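# Set link pins upward through chain joint, cap with plate

## Task

Turn the connecting link so that its pins stick upward through the middle joint of the chain, and afterwards seat the cover plate down over both of those pins.

## Robot and tools

Robot: two arms, left_arm and right_arm, each with a parallel gripper. Calibrated bases in the scene frame: left_arm at (+0.004, +0.316, 0) m, quat_wxyz (+1.000, 0, 0, 0); right_arm at (-0.046, -0.237, 0) m, quat_wxyz (+1.000, 0, 0, +0.017), a slight yaw. For both, up is +z of the base frame.

Frames: the scene frame has its origin on the table surface, halfway between the nominal base spots, +z up, +x out across the table, and left_arm on the +y side. Arm names do not match image sides. Every hand pose, hand target, velocity and wrist-camera pose an arm reports is in that arm's own base frame. Fixed cameras and the table use the scene frame. Printed hand positions and orientations can be off by a few centimetres, more at long reach.

Gripper: fingers extend along its +z axis and close along its y axis. end_effector_position sits between the pads, roughly 1 cm short of the fingertips.

Row format (shared by execute_actions and move): one flat list of 16 numbers, left_arm first, then right_arm, each as x, y, z, qw, qx, qy, qz, opening. x, y, z are an absolute goal position in metres in that arm's base frame; the quaternion is an absolute goal orientation, w first. Opening runs from -1 (closed) to +1 (fully open, 0.093 m). Both arms always need their 8 numbers, even if only one moves.

execute_actions(actions, cameras): actions is a list of actions; each action is a table of up to 15 rows, each row held for one 1/30 s step; a short table repeats its final row to fill 15 steps, so one action is 0.5 s. An empty actions list just reports state and images. A target more than 0.6 m from the gripper's current position along any of the gripper's axes gets the action rejected for both arms; a malformed action or a failing first action rejects the whole call. Each step the controller limits the command to 100 mm and 20 degrees from the measured pose, so a far pose may not be reached; the arm then heads for the reported "Hand target" and you send the remainder next call. Keep sending one fixed quaternion per arm rather than copying a drifted reading. For an idle arm, resend the full pose from the last result before it became idle plus its opening; commanding the measured pose relieves a press. Results also list end_effector_position at some steps.

move(target, speed, blend, opening_speed, blocking, cameras): straight-line paths from each Hand target to one row, or through a list of up to 15 rows, no 0.6 m check. speed is metres per second, 0.002 to 0.5, default 0.25 (turning up to twice that in rad/s), one value or one per target. blend, in metres, rounds corners of a list; 0 stops at each. opening_speed is units per second on the -1..+1 scale, at least 0.2. blocking=false returns after about 0.5 s while motion continues; a new move takes over from the old one. Paths last at least 0.5 s and are cut at 10 s. New openings in later rows apply only after everything halts at that row. Paths ignore obstacles and the other arm; grippers lag and can overshoot, especially with a nearly straight arm. Route around an arm's own base, not close past it, or its shoulder posture may flip. Faster moves and targets set deeper past contact hit and press harder. The "move:" line reports the ending (done, off_target, moving, held, fault) and limits: paced means clipped commands, held means steps were withheld. done means at rest within 10 mm and 2 degrees; neither done nor off_target tells you about contact.

wait(seconds): 0 to 10, arms keep their last command; a running move continues. stop(): brakes a running move; needs braking room. zoom_image(camera, region): camera is cam_high, cam_low, cam_left_wrist or cam_right_wrist; region [x0, y0, x1, y1] in pixels, top-left origin, at most 504 by 504, taken from the newest image of that camera. finished_scene(scene): give the present scene's number; irreversible, and the goal must remain met with the robot let go.

Grip readings: grip_measured is the finger motor on the -1..+1 scale. Empty pads meet near -0.94; every millimetre of object width adds about 0.0208. A reading may sit up to 0.02 too high. Pads stop at contact while the motor continues, so the reading barely reveals a grasp; to hold, keep resending the number that closed it. Each pad squeezes around 50 to 62 N. The last value in an arm's Joint positions is the opening in metres, floored at zero.

Joint ranges (rad): waist -2.618 to 3.054, shoulder 0 to 3.142, elbow 0 to 3.142 (straight at 2.901), wrist pitch -1.571 to 1.571, wrist yaw -1.571 to 1.571, wrist roll -2.094 to 2.094. Joint torques include gravity, have offsets and noise, are positive toward larger joint values, and joints 1 to 3 wrap at ±28 N m. Joint velocities may read "within noise".

Cameras: cam_high, cam_low, cam_left_wrist, cam_right_wrist, each 672x504. Wrist images can lag while moving.

Heat: holding loads, reaching far, or pushing at unreachable poses warms motors. MOTOR HOT appears at 75 °C; at 90 °C the arm folds to its base and stays idle; at 100 °C it goes limp.

Avoid: dropping parts, releasing a part that is still moving, slams, hard impacts or strong pushes, and the arms colliding (the clearance check does not guard gripper against gripper). Nothing may leave the table. Brief outside tugs on held parts or loose objects can occur. Check position and tilt after each move and correct it.

Each tool is called after "Call:" by a JSON object that holds its "op" and its "data".

## Session

Call:
{"op": "execute_actions", "data": {"actions": []}}

Scene clock: 0.00 s.
left_arm: end_effector_position=(+0.3804, +0.0624, +0.0935) grip_measured=+1.000 end_effector_quat_wxyz=(+0.585, -0.128, +0.792, +0.118) | right_arm: end_effector_position=(+0.3863, -0.0518, +0.1010) grip_measured=+1.000 end_effector_quat_wxyz=(+0.587, +0.119, +0.797, -0.082)
Joint positions: left_arm=[0.025 1.585 0.34 0.935 -0.319 -0.062 0.093] | right_arm=[-0.027 1.543 0.365 0.866 0.249 0.089 0.093]
Joint velocities: within noise
Joint torques (N m): no reading
Heat: left arm: 33 °C; right arm: 37 °C.
Hand target: left_arm +0.3844, +0.0626, +0.1043; +0.599, -0.130, +0.782, +0.116 | right_arm +0.3866, -0.0517, +0.1009; +0.585, +0.119, +0.798, -0.082
Tool commands: left_gripper/opening=+1.0 right_gripper/opening=+1.0

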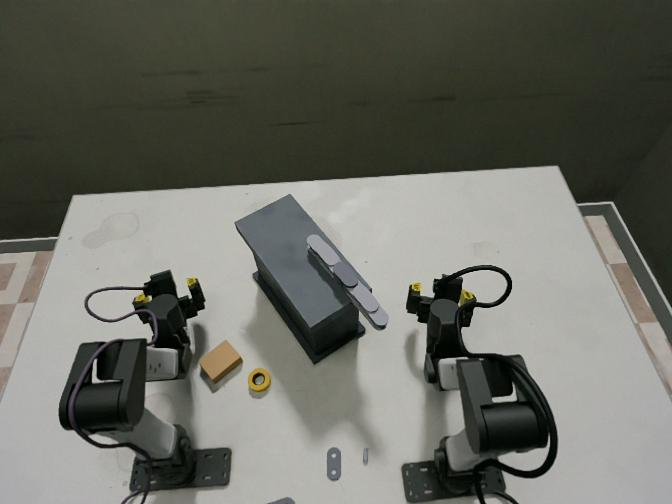

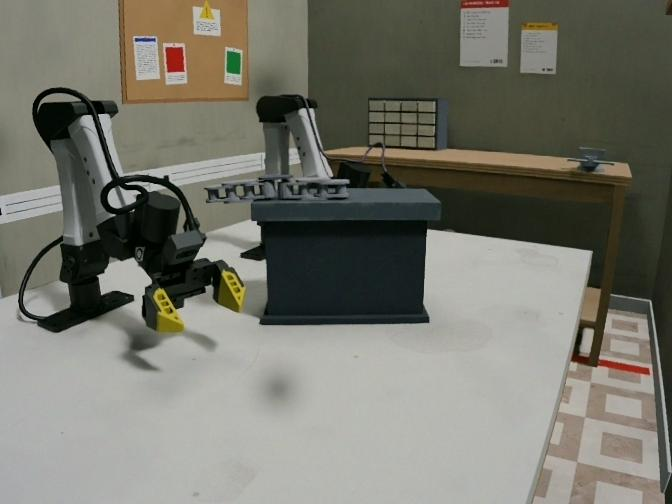

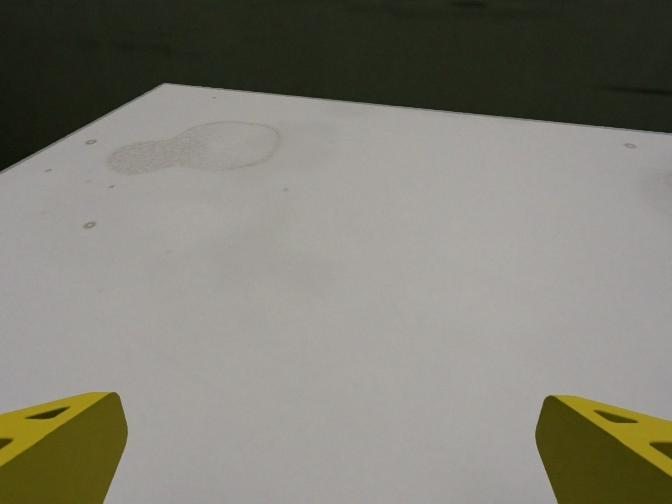

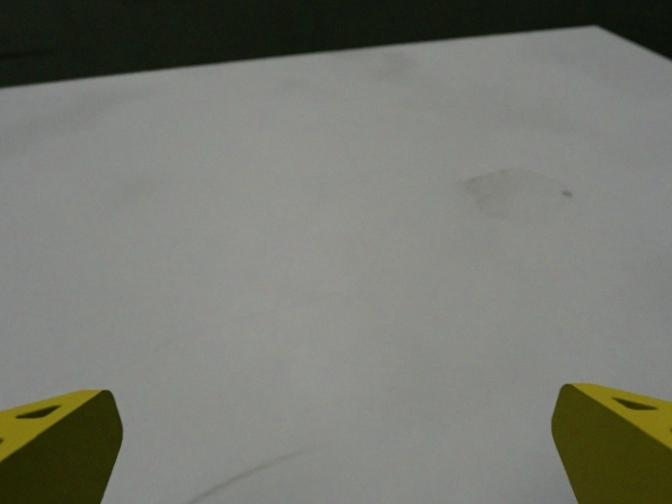

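Call:
{"op": "zoom_image", "data": {"camera": "cam_high", "region": [180, 180, 420, 360]}}

Call:
{"op": "zoom_image", "data": {"camera": "cam_high", "region": [180, 320, 420, 504]}}

Call:
{"op": "zoom_image", "data": {"camera": "cam_low", "region": [180, 140, 460, 350]}}

Scaled by 2.100 from the camera's 672x504 image, which has a finer 960x720 frame.

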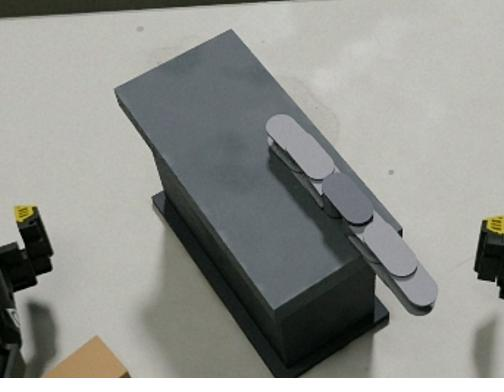

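Scaled by 2.100 from the camera's 672x504 image, which has a finer 960x720 frame.

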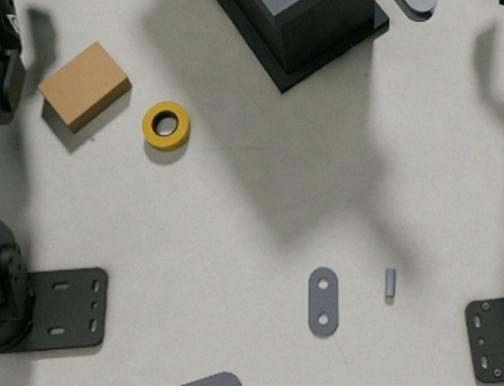

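Scaled by 1.800 from the camera's 672x504 image, which has a finer 960x720 frame.

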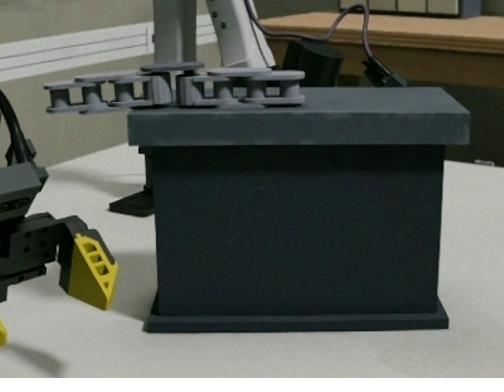

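Call:
{"op": "move", "data": {"target": [[0.30,-0.05,0.28,0.361,-0.1,0.9,0.1,1,0.38,0.0,0.36,0.585,0.119,0.798,-0.082,1],[0.2,-0.14,0.27,0.153,0.45,0.87,-0.1,1,0.30,0.14,0.40,0.2104,-0.2279,0.9494,0.0505,1],[0.02,-0.21,0.25,0.153,0.690,0.690,-0.153,1,0.30,0.155,0.38,0.2104,-0.2279,0.9494,0.0505,1]], "blend": 0.04}}

Scene clock: 81.43 s.
left_arm: end_effector_position=(+0.0188, -0.2078, +0.2492) grip_measured=+1.000 end_effector_quat_wxyz=(+0.141, +0.693, +0.690, -0.152) | right_arm: end_effector_position=(+0.3014, +0.1534, +0.3903) grip_measured=+1.000 end_effector_quat_wxyz=(+0.332, -0.220, +0.914, +0.079)
Joint positions: left_arm=[-1.418 1.069 1.352 -1.443 0.077 0.14 0.093] | right_arm=[0.472 1.6 2.268 -1.543 0.002 -0.002 0.093]
Joint velocities: within noise
Joint torques (N m): left_arm=[-1.03 -2.65 4.59 1.32 -0.11 -0.31] | right_arm=[0.23 -3.77 4.15 1.5 0.04 0.04]
Heat: left arm: 39 °C; right arm: 40 °C.
Hand target: left_arm +0.0200, -0.2100, +0.2501; +0.153, +0.690, +0.690, -0.153 | right_arm +0.2999, +0.1549, +0.3797; +0.311, -0.222, +0.921, +0.075
Off the commanded pose: left_arm 0.003 m, 1 deg | right_arm 0.011 m, 15 deg.
joint sent to its limit (right arm) — joint 4 (wrist pitch), lower limit. The joint targets are off in orientation, not in position.
move: off_target (right_arm)
camera_calibration:
cam_left_wrist: T_world_to_cam=[[-0.999607, -0.00311659, 0.0278575, 0.0124918], [-0.00317228, 0.999993, -0.00195522, 0.2482], [-0.0278512, -0.00204283, -0.99961, 0.330617], [0, 0, 0, 1]] pos_world=[0.0224823, -0.247484, 0.330625]
cam_right_wrist: T_world_to_cam=[[0.444605, -0.895653, 0.0115126, -0.00108662], [-0.867331, -0.433685, -0.244242, 0.460543], [0.223749, 0.0986059, -0.969646, 0.377247], [0, 0, 0, 1]] pos_world=[0.315518, 0.161559, 0.478292]

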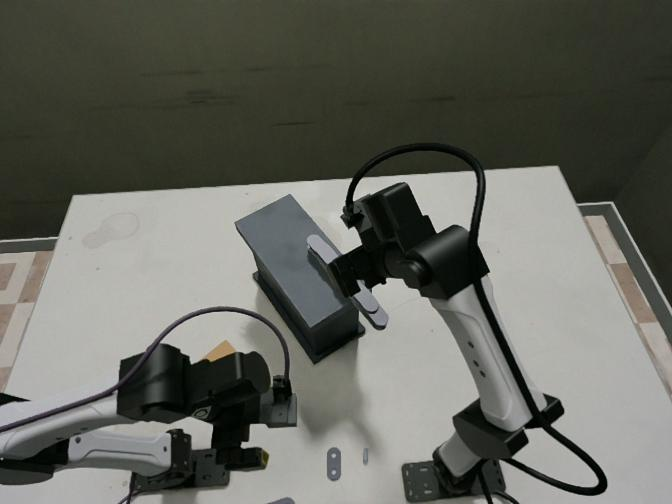

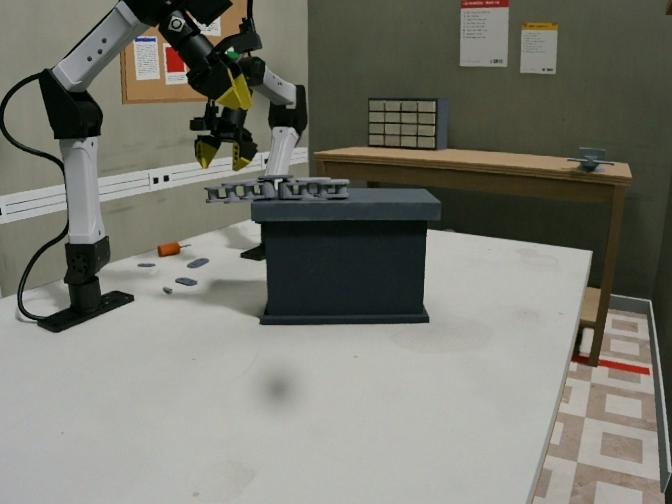

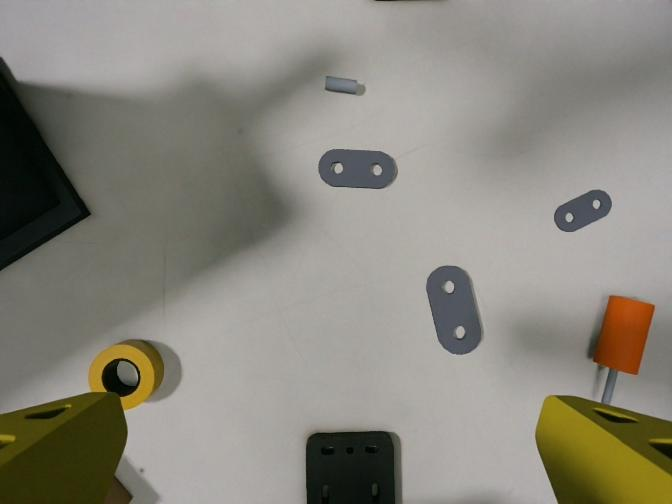

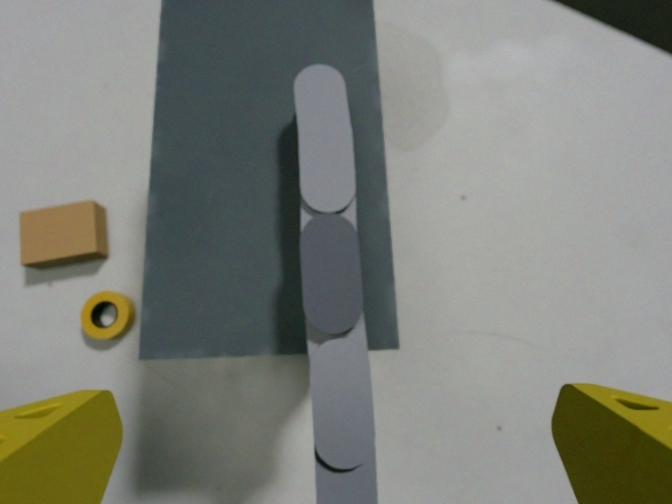

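Call:
{"op": "zoom_image", "data": {"camera": "cam_right_wrist", "region": [230, 50, 430, 504]}}

Call:
{"op": "zoom_image", "data": {"camera": "cam_left_wrist", "region": [300, 50, 672, 420]}}

Call:
{"op": "zoom_image", "data": {"camera": "cam_low", "region": [190, 160, 370, 220]}}

Scaled by 1.110 from the camera's 672x504 image, which has a finer 960x720 frame.

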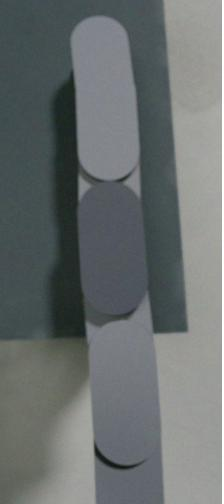

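Scaled by 1.355 from the camera's 672x504 image, which has a finer 960x720 frame.

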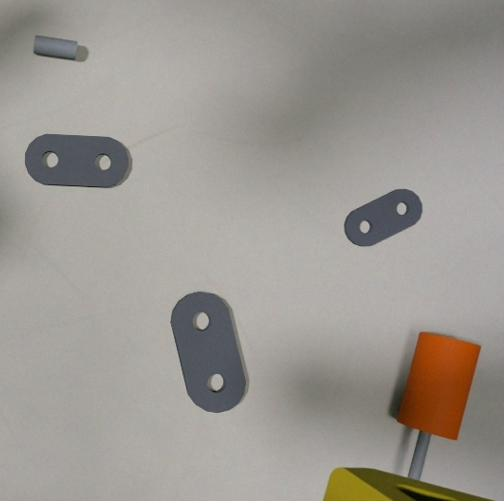

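Scaled by 2.800 from the camera's 672x504 image, which has a finer 960x720 frame.

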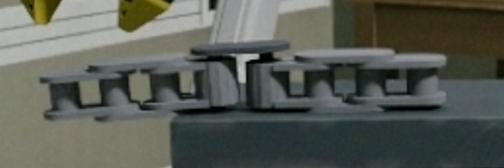

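Call:
{"op": "move", "data": {"target": [[0.02,-0.21,0.25,0.153,0.690,0.690,-0.153,1,0.27,0.05,0.38,0.50,-0.3,0.75,0.3,1],[0.02,-0.21,0.25,0.153,0.690,0.690,-0.153,1,0.247,0.0,0.29,0.603,-0.3695,0.603,0.3695,1]], "blend": 0.04, "cameras": ["cam_right_wrist","cam_low","cam_high"]}}

Scene clock: 125.37 s.
left_arm: end_effector_position=(+0.0190, -0.2079, +0.2493) grip_measured=+1.000 end_effector_quat_wxyz=(+0.142, +0.693, +0.691, -0.152) | right_arm: end_effector_position=(+0.2493, +0.0010, +0.2905) grip_measured=+1.000 end_effector_quat_wxyz=(+0.646, -0.284, +0.647, +0.288)
Joint positions: left_arm=[-1.418 1.069 1.352 -1.442 0.076 0.139 0.093] | right_arm=[-0.738 1.214 0.988 -1.294 -1.571 -1.515 0.093]
Joint velocities: within noise
Joint torques (N m): left_arm=[-1.05 -2.66 4.59 1.34 -0.09 -0.27] | right_arm=[-0.8 -3.26 5.53 0.49 -0.77 -0.05]
Heat: left arm: 37 °C; right arm: 39 °C.
Hand target: left_arm +0.0200, -0.2100, +0.2501; +0.153, +0.690, +0.690, -0.153 | right_arm +0.2478, +0.0007, +0.2900; +0.650, -0.283, +0.646, +0.285
Off the commanded pose: left_arm 0.002 m, 1 deg | right_arm 0.003 m, 15 deg.
joint sent to its limit (right arm) — joint 5 (wrist yaw), lower limit. The joint targets are off in orientation, not in position.
move: off_target (right_arm)
camera_calibration:
cam_right_wrist: T_world_to_cam=[[0.730344, -0.683019, -0.00906151, -0.178732], [-0.302822, -0.311856, -0.90058, 0.374663], [0.612288, 0.660477, -0.434596, 0.0543267], [0, 0, 0, 1]] pos_world=[0.210729, -0.0411184, 0.359405]
Images, in order (width x height): cam_high 672x504, cam_low 672x504, cam_right_wrist 672x504.

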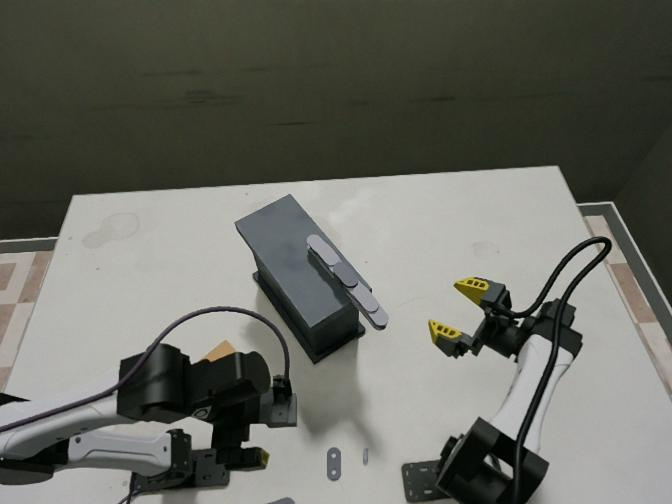

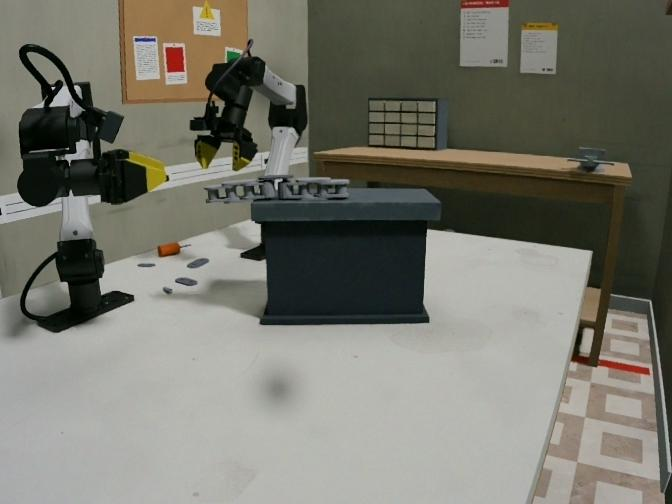

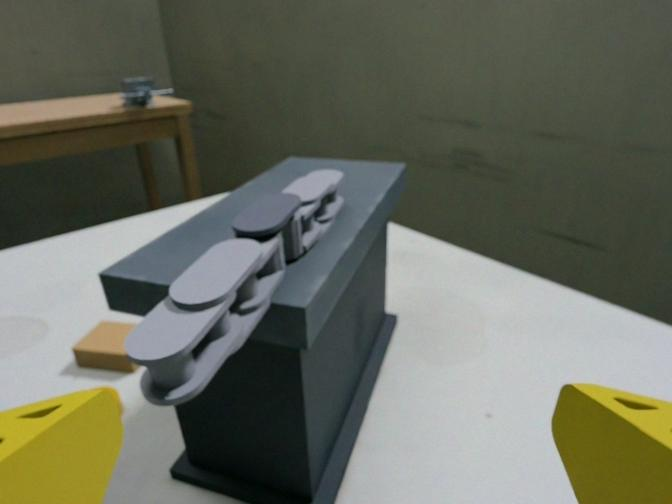

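Call:
{"op": "zoom_image", "data": {"camera": "cam_right_wrist", "region": [110, 140, 380, 410]}}

Scaled by 1.867 from the camera's 672x504 image, which has a finer 960x720 frame.

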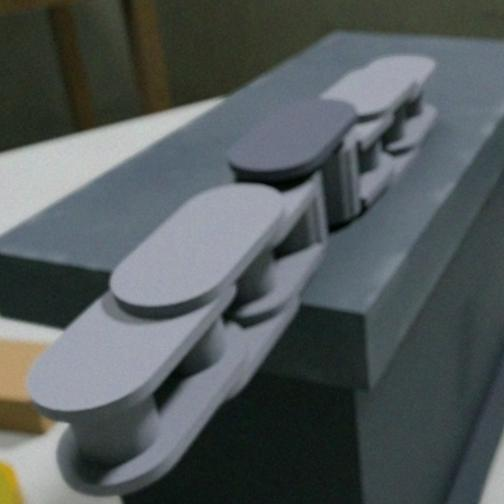

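Call:
{"op": "execute_actions", "data": {"actions": [], "cameras": ["cam_left_wrist","cam_right_wrist"]}}

Call:
{"op": "zoom_image", "data": {"camera": "cam_left_wrist", "region": [310, 130, 410, 205]}}

Call:
{"op": "zoom_image", "data": {"camera": "cam_left_wrist", "region": [400, 260, 500, 360]}}

Scene clock: 145.27 s.
left_arm: end_effector_position=(+0.0190, -0.2079, +0.2493) grip_measured=+1.000 end_effector_quat_wxyz=(+0.142, +0.693, +0.691, -0.151) | right_arm: end_effector_position=(+0.2493, +0.0010, +0.2907) grip_measured=+1.000 end_effector_quat_wxyz=(+0.646, -0.284, +0.647, +0.288)
Joint positions: left_arm=[-1.418 1.069 1.352 -1.442 0.076 0.139 0.093] | right_arm=[-0.738 1.214 0.988 -1.294 -1.572 -1.515 0.093]
Joint velocities: within noise
Joint torques (N m): left_arm=[-1.03 -2.65 4.57 1.34 -0.09 -0.28] | right_arm=[-1.06 -3.36 5.24 0.41 -0.76 -0.05]
Heat: left arm: 37 °C; right arm: 38 °C.
Hand target: left_arm +0.0200, -0.2100, +0.2501; +0.153, +0.690, +0.690, -0.153 | right_arm +0.2478, +0.0007, +0.2901; +0.650, -0.283, +0.646, +0.285
Tool commands: left_gripper/opening=+1.0 right_gripper/opening=+1.0
Off the commanded pose: left_arm 0.002 m, 1 deg | right_arm 0.003 m, 15 deg.
camera_calibration:
cam_left_wrist: T_world_to_cam=[[-0.999624, -0.00426521, 0.0270731, 0.0126516], [-0.00432539, 0.999988, -0.00216482, 0.248334], [-0.0270636, -0.00228111, -0.999631, 0.330587], [0, 0, 0, 1]] pos_world=[0.0226679, -0.247523, 0.33066]
cam_right_wrist: T_world_to_cam=[[0.730393, -0.682972, -0.00869624, -0.178839], [-0.301857, -0.311343, -0.901081, 0.374741], [0.612706, 0.660768, -0.433563, 0.0540057], [0, 0, 0, 1]] pos_world=[0.210652, -0.0411547, 0.359532]
Images, in order (width x height): cam_left_wrist 672x504, cam_right_wrist 672x504.

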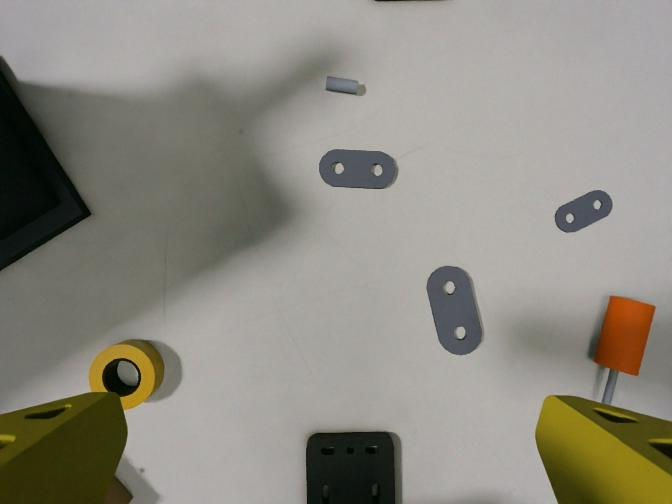

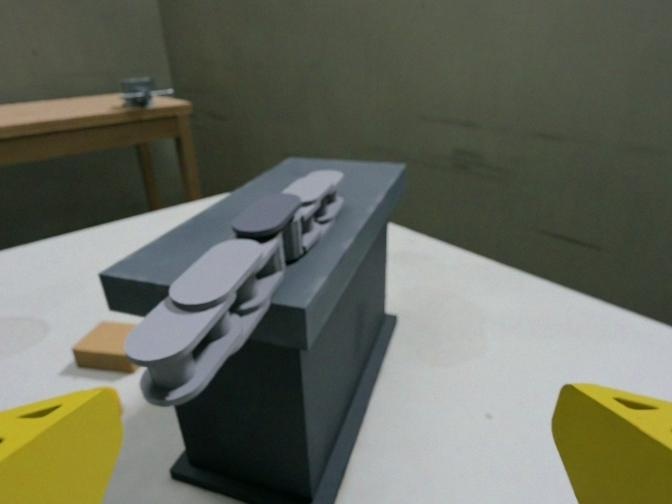

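Scaled by 5.040 from the camera's 672x504 image, which has a finer 960x720 frame.

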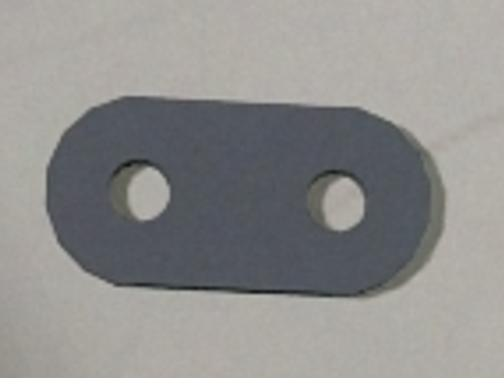

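Scaled by 5.040 from the camera's 672x504 image, which has a finer 960x720 frame.

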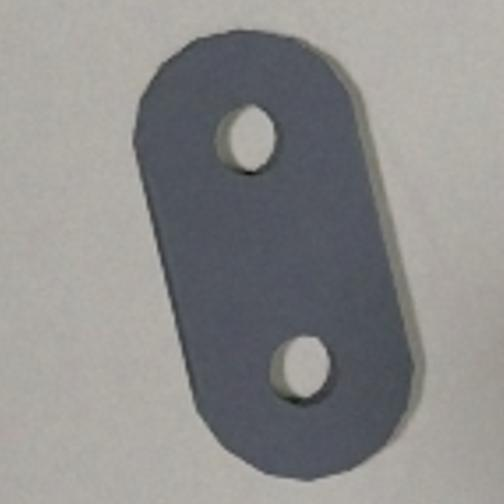

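Call:
{"op": "move", "data": {"target": [[0.02,-0.21,0.25,0.153,0.690,0.690,-0.153,1,0.27,0.05,0.40,0.40,-0.25,0.85,0.15,1],[0.02,-0.21,0.25,0.153,0.690,0.690,-0.153,1,0.35,0.178,0.33,0,-0.2453,0.9694,0,1]], "blend": 0.04, "cameras": ["cam_right_wrist","cam_low","cam_high"]}}

Scene clock: 269.53 s.
left_arm: end_effector_position=(+0.0190, -0.2079, +0.2493) grip_measured=+1.000 end_effector_quat_wxyz=(+0.142, +0.693, +0.691, -0.151) | right_arm: end_effector_position=(+0.3513, +0.1782, +0.3309) grip_measured=+1.000 end_effector_quat_wxyz=(+0.254, -0.241, +0.935, +0.063)
Joint positions: left_arm=[-1.418 1.069 1.352 -1.442 0.076 0.139 0.093] | right_arm=[0.462 1.824 2.328 -1.546 -0.017 -0.038 0.093]
Joint velocities: within noise
Joint torques (N m): left_arm=[-1.05 -2.65 4.59 1.34 -0.1 -0.28] | right_arm=[0.23 -6.75 7.13 1.23 0.08 0.06]
Heat: left arm: 37 °C; right arm: 38 °C.
Hand target: left_arm +0.0200, -0.2100, +0.2501; +0.153, +0.690, +0.690, -0.153 | right_arm +0.3499, +0.1778, +0.3295; +0.248, -0.239, +0.937, +0.058
Off the commanded pose: left_arm 0.002 m, 1 deg | right_arm 0.002 m, 30 deg; orientation clipped.
joint sent to its limit (right arm) — joint 4 (wrist pitch), lower limit. The joint targets are off in orientation, not in position.
move: off_target (right_arm); limits=paced
camera_calibration:
cam_right_wrist: T_world_to_cam=[[0.473521, -0.880656, 0.01493, -0.0143748], [-0.877349, -0.473102, -0.0802058, 0.456335], [0.0776972, 0.0248803, -0.996667, 0.379421], [0, 0, 0, 1]] pos_world=[0.377692, 0.193794, 0.414971]
Images, in order (width x height): cam_high 672x504, cam_low 672x504, cam_right_wrist 672x504.

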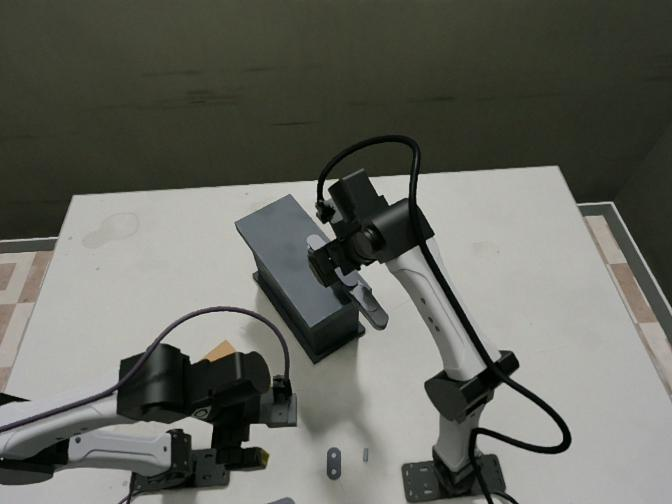

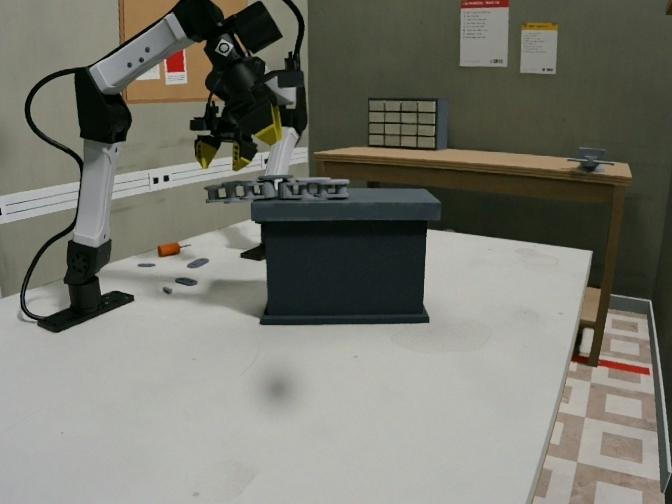

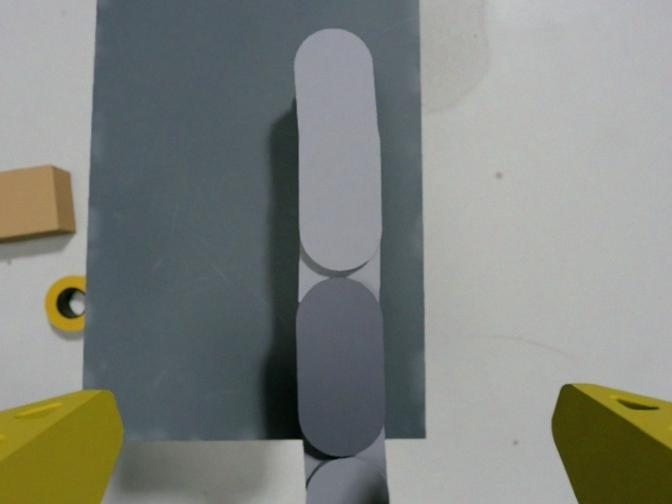

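Call:
{"op": "move", "data": {"target": [[0.02,-0.21,0.25,0.153,0.690,0.690,-0.153,1,0.37,0.11,0.32,0,0.512,0.859,0,1],[0.02,-0.21,0.25,0.153,0.690,0.690,-0.153,1,0.378,0.136,0.275,0,0.512,0.859,0,1]], "cameras": ["cam_right_wrist","cam_low","cam_high"]}}

Scene clock: 316.70 s.
left_arm: end_effector_position=(+0.0190, -0.2079, +0.2493) grip_measured=+1.000 end_effector_quat_wxyz=(+0.142, +0.693, +0.691, -0.152) | right_arm: end_effector_position=(+0.3820, +0.1373, +0.2778) grip_measured=+1.000 end_effector_quat_wxyz=(+0.126, +0.496, +0.848, +0.138)
Joint positions: left_arm=[-1.418 1.069 1.352 -1.442 0.076 0.139 0.093] | right_arm=[0.353 1.909 2.26 -1.546 0.019 1.409 0.093]
Joint velocities: within noise
Joint torques (N m): left_arm=[-1.03 -2.63 4.57 1.34 -0.09 -0.28] | right_arm=[-0.69 -8.43 5.83 0.94 -0.06 0.06]
Heat: left arm: 36 °C; right arm: 39 °C.
Hand target: left_arm +0.0200, -0.2100, +0.2501; +0.153, +0.690, +0.690, -0.153 | right_arm +0.3778, +0.1359, +0.2746; +0.114, +0.502, +0.847, +0.133
Off the commanded pose: left_arm 0.002 m, 1 deg | right_arm 0.005 m, 22 deg; orientation clipped.
joint sent to its limit (right arm) — joint 4 (wrist pitch), lower limit. The joint targets are off in orientation, not in position.
move: off_target (right_arm); limits=paced
camera_calibration:
cam_right_wrist: T_world_to_cam=[[-0.813023, -0.467675, -0.346805, 0.471187], [-0.573504, 0.746015, 0.33846, 0.0598815], [0.100433, 0.47407, -0.874741, 0.220873], [0, 0, 0, 1]] pos_world=[0.395246, 0.070981, 0.336349]
Images, in order (width x height): cam_high 672x504, cam_low 672x504, cam_right_wrist 672x504.

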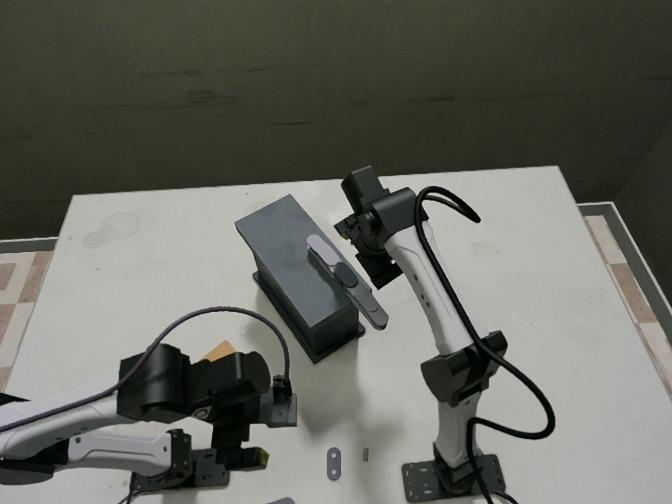

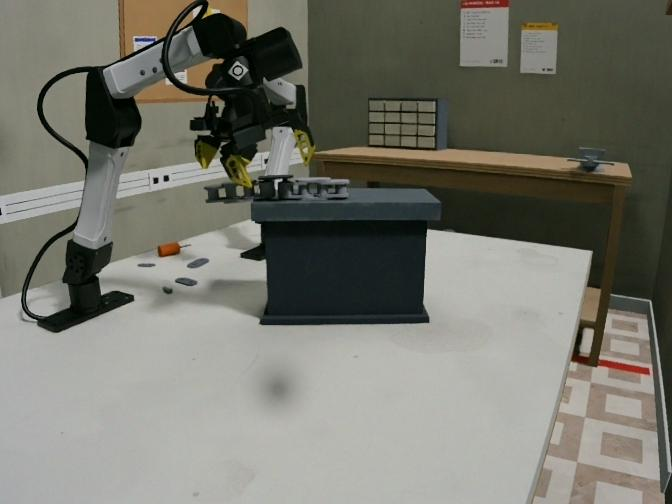

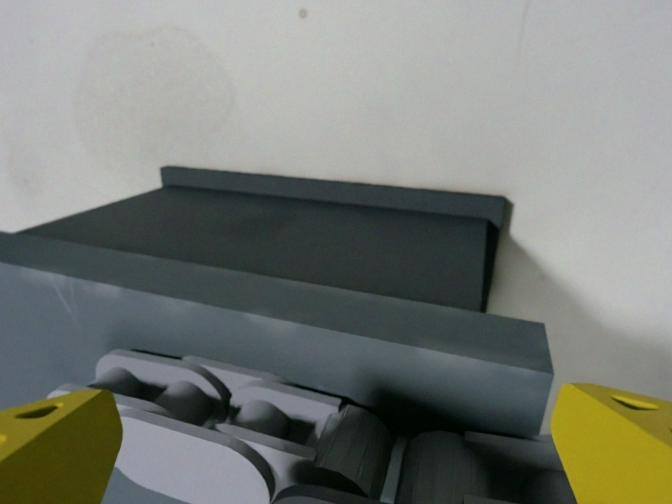

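Call:
{"op": "zoom_image", "data": {"camera": "cam_right_wrist", "region": [40, 330, 580, 504]}}

Call:
{"op": "zoom_image", "data": {"camera": "cam_right_wrist", "region": [260, 380, 500, 504]}}

Region (40, 330, 580, 504) is 540x174 pixels. A region can be at most 504 by 504 pixels.

Scaled by 2.100 from the camera's 672x504 image, which has a finer 960x720 frame.

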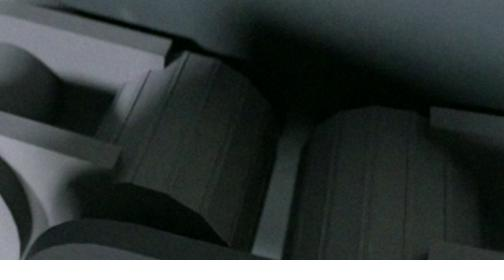

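Call:
{"op": "move", "data": {"target": [[0.02,-0.21,0.25,0.153,0.690,0.690,-0.153,1,0.378,0.134,0.262,0,0.512,0.859,0,1]], "cameras": ["cam_right_wrist","cam_low"]}}

Scene clock: 336.70 s.
left_arm: end_effector_position=(+0.0190, -0.2079, +0.2493) grip_measured=+1.000 end_effector_quat_wxyz=(+0.142, +0.693, +0.691, -0.152) | right_arm: end_effector_position=(+0.3805, +0.1360, +0.2717) grip_measured=+1.000 end_effector_quat_wxyz=(+0.118, +0.499, +0.848, +0.132)
Joint positions: left_arm=[-1.418 1.069 1.352 -1.442 0.076 0.139 0.093] | right_arm=[0.349 1.909 2.24 -1.546 0.014 1.409 0.093]
Joint velocities: within noise
Joint torques (N m): left_arm=[-1.03 -2.65 4.59 1.34 -0.09 -0.28] | right_arm=[-0.88 -7.51 5.16 0.9 -0.09 0.05]
Heat: left arm: 36 °C; right arm: 40 °C.
Hand target: left_arm +0.0200, -0.2100, +0.2501; +0.153, +0.690, +0.690, -0.153 | right_arm +0.3777, +0.1339, +0.2618; +0.100, +0.505, +0.849, +0.119
Off the commanded pose: left_arm 0.002 m, 1 deg | right_arm 0.010 m, 20 deg; orientation clipped.
joint sent to its limit (right arm) — joint 4 (wrist pitch), lower limit. The joint targets are off in orientation, not in position.
move: off_target (right_arm); limits=paced
camera_calibration:
cam_right_wrist: T_world_to_cam=[[-0.821427, -0.466262, -0.328417, 0.465245], [-0.56417, 0.748622, 0.348248, 0.0555347], [0.0834855, 0.471344, -0.877989, 0.224073], [0, 0, 0, 1]] pos_world=[0.394789, 0.0697362, 0.330188]
Images, in order (width x height): cam_low 672x504, cam_right_wrist 672x504.

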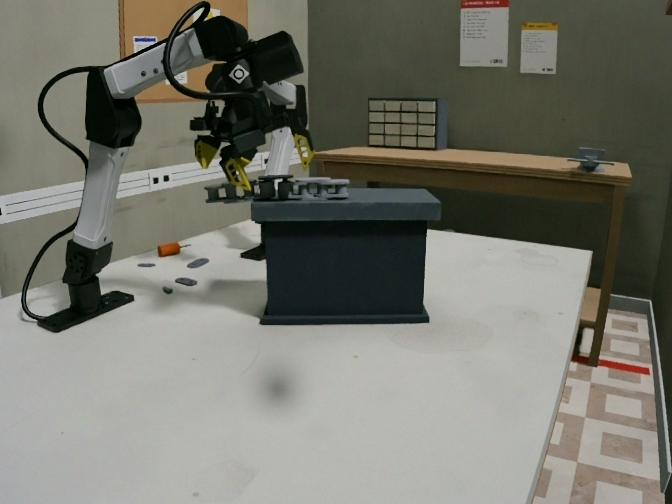

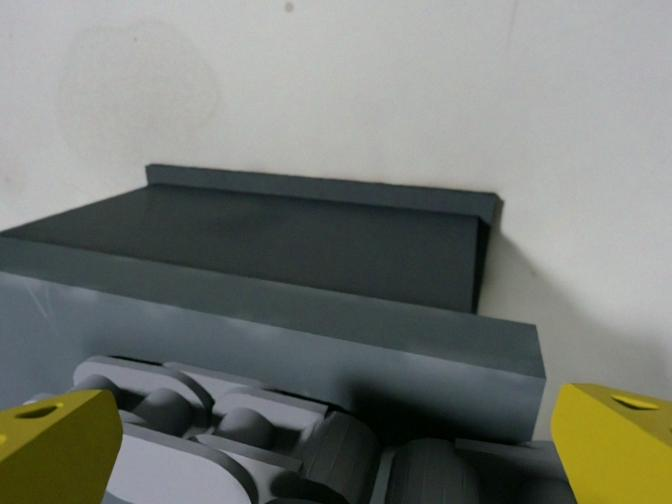

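Call:
{"op": "move", "data": {"target": [[0.02,-0.21,0.25,0.153,0.690,0.690,-0.153,1,0.375,0.10,0.31,0.2098,-0.2395,0.9464,0.0531,-1],[0.02,-0.21,0.25,0.153,0.690,0.690,-0.153,1,0.325,0.10,0.30,0.2098,-0.2395,0.9464,0.0531,-1],[0.02,-0.21,0.25,0.153,0.690,0.690,-0.153,1,0.325,0.10,0.247,0.2098,-0.2395,0.9464,0.0531,-1]], "cameras": ["cam_right_wrist","cam_low","cam_high"]}}

Scene clock: 377.93 s.
left_arm: end_effector_position=(+0.0190, -0.2079, +0.2493) grip_measured=+1.000 end_effector_quat_wxyz=(+0.142, +0.693, +0.691, -0.152) | right_arm: end_effector_position=(+0.3262, +0.0984, +0.2441) grip_measured=-0.975 end_effector_quat_wxyz=(+0.201, -0.237, +0.949, +0.052)
Joint positions: left_arm=[-1.418 1.069 1.352 -1.442 0.076 0.139 0.093] | right_arm=[0.242 1.528 1.647 -1.284 -0.103 -0.227 0]
Joint velocities: within noise
Joint torques (N m): left_arm=[-1.05 -2.65 4.59 1.34 -0.09 -0.27] | right_arm=[0.13 -7.57 5.81 1.43 -0.05 0.02]
Heat: left arm: 36 °C; right arm: 39 °C.
Hand target: left_arm +0.0200, -0.2100, +0.2501; +0.153, +0.690, +0.690, -0.153 | right_arm +0.3250, +0.1000, +0.2471; +0.210, -0.240, +0.946, +0.053
Off the commanded pose: left_arm 0.002 m, 1 deg | right_arm 0.004 m, 1 deg.
move: done
camera_calibration:
cam_right_wrist: T_world_to_cam=[[0.463747, -0.88593, 0.00818672, -0.0660933], [-0.885642, -0.463307, 0.0313751, 0.364072], [-0.0240031, -0.0218006, -0.999474, 0.335313], [0, 0, 0, 1]] pos_world=[0.361137, 0.117433, 0.324255]
Images, in order (width x height): cam_high 672x504, cam_low 672x504, cam_right_wrist 672x504.

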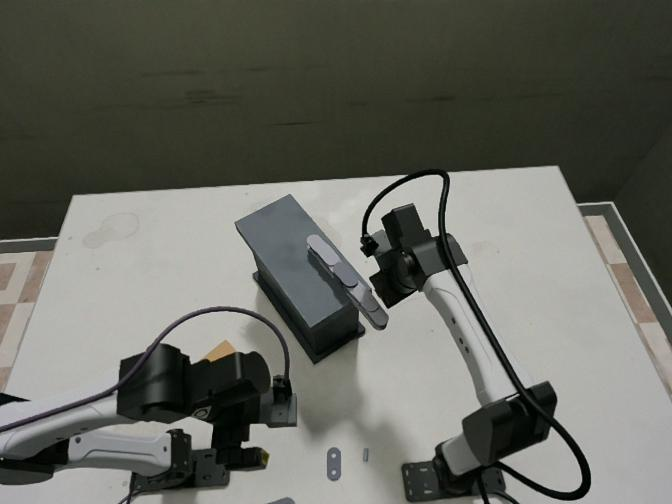

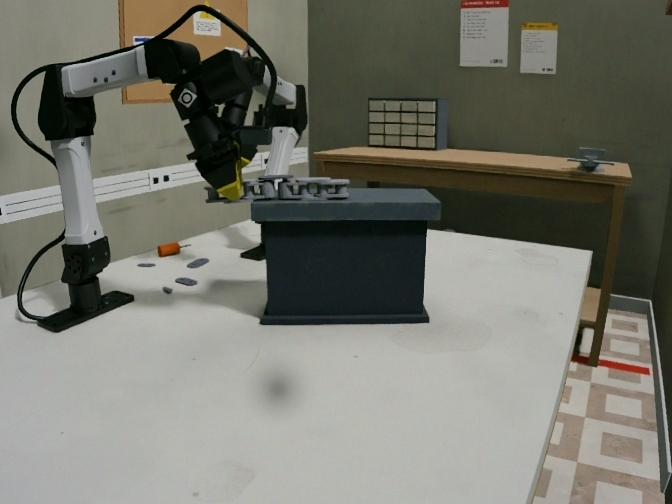

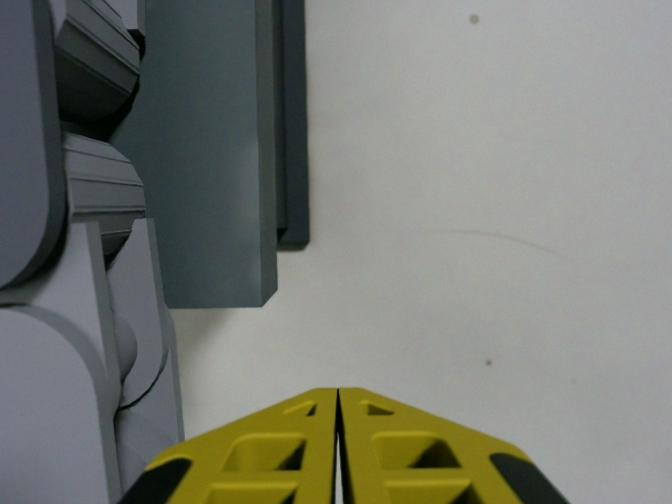

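Call:
{"op": "move", "data": {"target": [[0.02,-0.21,0.25,0.153,0.690,0.690,-0.153,1,0.2968,0.1531,0.249,0.2098,-0.2395,0.9464,0.0531,-1]], "speed": 0.06, "cameras": ["cam_right_wrist","cam_low","cam_high"]}}

Scene clock: 385.70 s.
left_arm: end_effector_position=(+0.0190, -0.2079, +0.2493) grip_measured=+1.000 end_effector_quat_wxyz=(+0.142, +0.693, +0.691, -0.152) | right_arm: end_effector_position=(+0.2982, +0.1521, +0.2478) grip_measured=-0.975 end_effector_quat_wxyz=(+0.203, -0.241, +0.948, +0.053)
Joint positions: left_arm=[-1.418 1.069 1.352 -1.442 0.076 0.139 0.093] | right_arm=[0.463 1.496 1.63 -1.281 -0.018 -0.031 0]
Joint velocities: within noise
Joint torques (N m): left_arm=[-1.05 -2.65 4.59 1.35 -0.09 -0.27] | right_arm=[0.32 -7.01 5.46 1.38 0.07 0.04]
Heat: left arm: 36 °C; right arm: 39 °C.
Hand target: left_arm +0.0200, -0.2100, +0.2501; +0.153, +0.690, +0.690, -0.153 | right_arm +0.2967, +0.1531, +0.2490; +0.210, -0.240, +0.946, +0.053
Off the commanded pose: left_arm 0.002 m, 1 deg | right_arm 0.002 m, 1 deg.
move: done
camera_calibration:
cam_right_wrist: T_world_to_cam=[[0.47009, -0.882579, 0.00834545, -0.00801083], [-0.882411, -0.469754, 0.0261061, 0.365336], [-0.0191204, -0.0196363, -0.999624, 0.337764], [0, 0, 0, 1]] pos_world=[0.332601, 0.17118, 0.328166]
Images, in order (width x height): cam_high 672x504, cam_low 672x504, cam_right_wrist 672x504.

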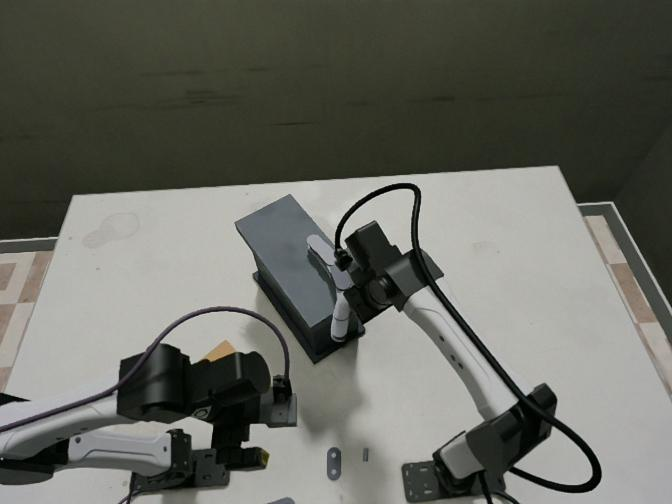

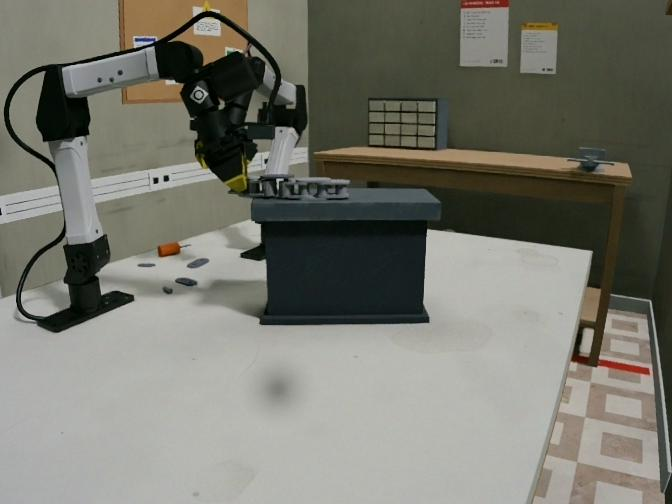

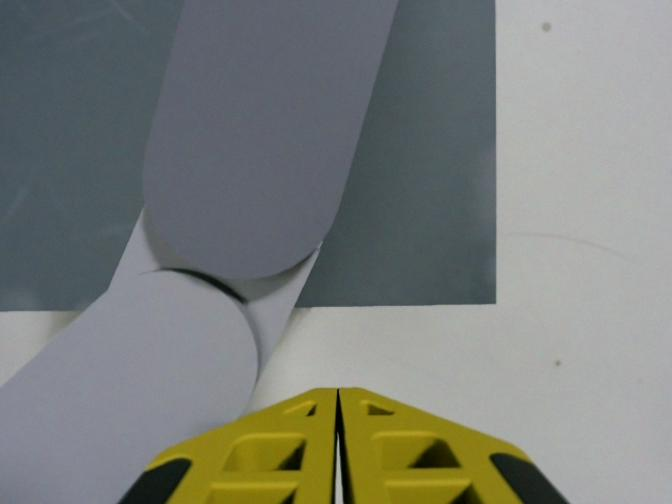

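Call:
{"op": "move", "data": {"target": [[0.02,-0.21,0.25,0.153,0.690,0.690,-0.153,1,0.2968,0.1431,0.29,0.2098,-0.2395,0.9464,0.0531,-1],[0.02,-0.21,0.25,0.153,0.690,0.690,-0.153,1,0.28,0.145,0.37,0.2098,-0.2395,0.9464,0.0531,-1]], "cameras": ["cam_right_wrist"]}}

Scene clock: 437.57 s.
left_arm: end_effector_position=(+0.0190, -0.2079, +0.2493) grip_measured=+1.000 end_effector_quat_wxyz=(+0.142, +0.693, +0.691, -0.152) | right_arm: end_effector_position=(+0.2851, +0.1464, +0.3697) grip_measured=-0.975 end_effector_quat_wxyz=(+0.301, -0.235, +0.921, +0.075)
Joint positions: left_arm=[-1.418 1.069 1.352 -1.442 0.076 0.139 0.093] | right_arm=[0.465 1.531 2.133 -1.542 -0.017 -0.028 0]
Joint velocities: within noise
Joint torques (N m): left_arm=[-1.03 -2.65 4.59 1.34 -0.09 -0.27] | right_arm=[0.13 -4.71 6.2 1.4 0.04 0.09]
Heat: left arm: 36 °C; right arm: 40 °C.
Hand target: left_arm +0.0200, -0.2100, +0.2501; +0.153, +0.690, +0.690, -0.153 | right_arm +0.2801, +0.1449, +0.3695; +0.295, -0.233, +0.924, +0.073
Off the commanded pose: left_arm 0.002 m, 1 deg | right_arm 0.005 m, 11 deg.
joint sent to its limit (right arm) — joint 4 (wrist pitch), lower limit. The joint targets are off in orientation, not in position.
move: off_target (right_arm)
camera_calibration:
cam_right_wrist: T_world_to_cam=[[0.467757, -0.883776, 0.0119521, -0.0083506], [-0.868276, -0.461997, -0.180707, 0.419245], [0.165227, 0.0741494, -0.983464, 0.387041], [0, 0, 0, 1]] pos_world=[0.303977, 0.157611, 0.456501]
Images, in order (width x height): cam_right_wrist 672x504.

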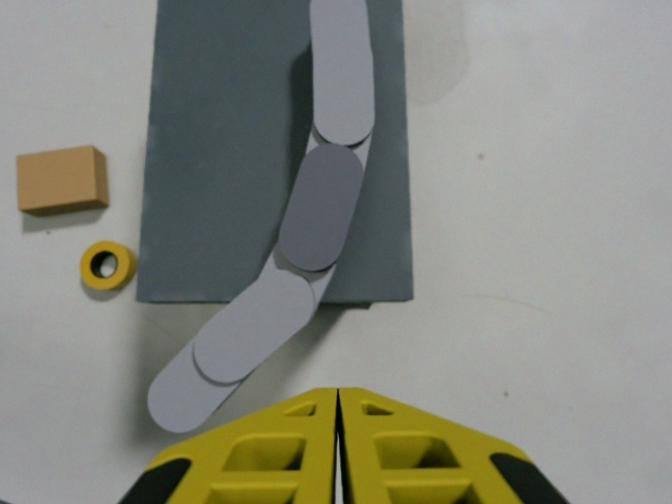

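Call:
{"op": "move", "data": {"target": [[0.02,-0.21,0.25,0.153,0.690,0.690,-0.153,1,0.2424,0.1612,0.30,0.2098,-0.2395,0.9464,0.0531,-1],[0.02,-0.21,0.25,0.153,0.690,0.690,-0.153,1,0.2424,0.1612,0.247,0.2098,-0.2395,0.9464,0.0531,-1],[0.02,-0.21,0.25,0.153,0.690,0.690,-0.153,1,0.2522,0.2018,0.249,0.2098,-0.2395,0.9464,0.0531,-1],[0.02,-0.21,0.25,0.153,0.690,0.690,-0.153,1,0.2672,0.235,0.249,0.2098,-0.2395,0.9464,0.0531,-1],[0.02,-0.21,0.25,0.153,0.690,0.690,-0.153,1,0.2951,0.2591,0.249,0.2098,-0.2395,0.9464,0.0531,-1]], "speed": [0.25,0.2,0.06,0.06,0.06], "blend": [0.01,0,0.01,0.01,0], "cameras": ["cam_right_wrist","cam_high"]}}

Scene clock: 482.13 s.
left_arm: end_effector_position=(+0.0191, -0.2078, +0.2492) grip_measured=+1.000 end_effector_quat_wxyz=(+0.142, +0.692, +0.691, -0.151) | right_arm: end_effector_position=(+0.2900, +0.2568, +0.2486) grip_measured=-0.975 end_effector_quat_wxyz=(+0.205, -0.243, +0.947, +0.057)
Joint positions: left_arm=[-1.418 1.069 1.352 -1.442 0.075 0.139 0.093] | right_arm=[0.769 1.704 1.847 -1.297 0.102 0.245 0]
Joint velocities: within noise
Joint torques (N m): left_arm=[-1.03 -2.63 4.57 1.34 -0.09 -0.28] | right_arm=[-0.42 -6.13 8.44 1.32 0.19 0.04]
Heat: left arm: 36 °C; right arm: 39 °C.
Hand target: left_arm +0.0200, -0.2100, +0.2501; +0.153, +0.690, +0.690, -0.153 | right_arm +0.2951, +0.2590, +0.2491; +0.210, -0.239, +0.946, +0.053
Off the commanded pose: left_arm 0.002 m, 1 deg | right_arm 0.006 m, 1 deg.
move: done
camera_calibration:
cam_right_wrist: T_world_to_cam=[[0.474719, -0.880133, 0.00293437, 0.0876017], [-0.879968, -0.47456, 0.0211988, 0.409061], [-0.0172652, -0.0126456, -0.999771, 0.338146], [0, 0, 0, 1]] pos_world=[0.324213, 0.275501, 0.32914]
Images, in order (width x height): cam_high 672x504, cam_right_wrist 672x504.

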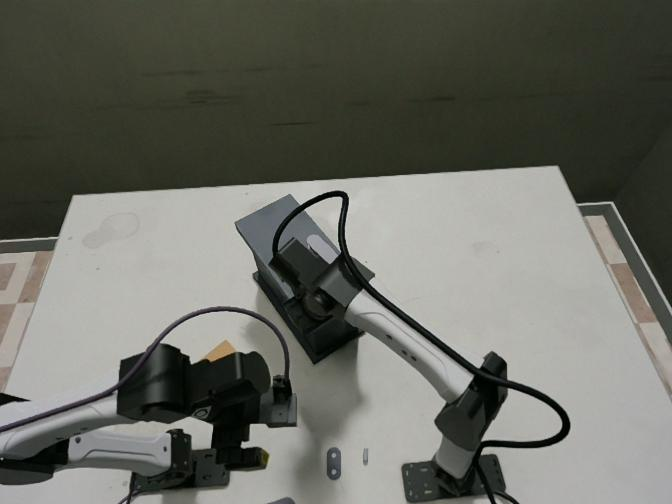

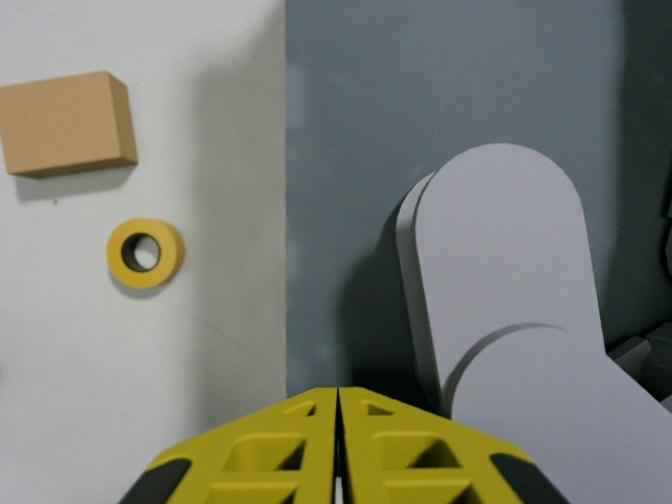

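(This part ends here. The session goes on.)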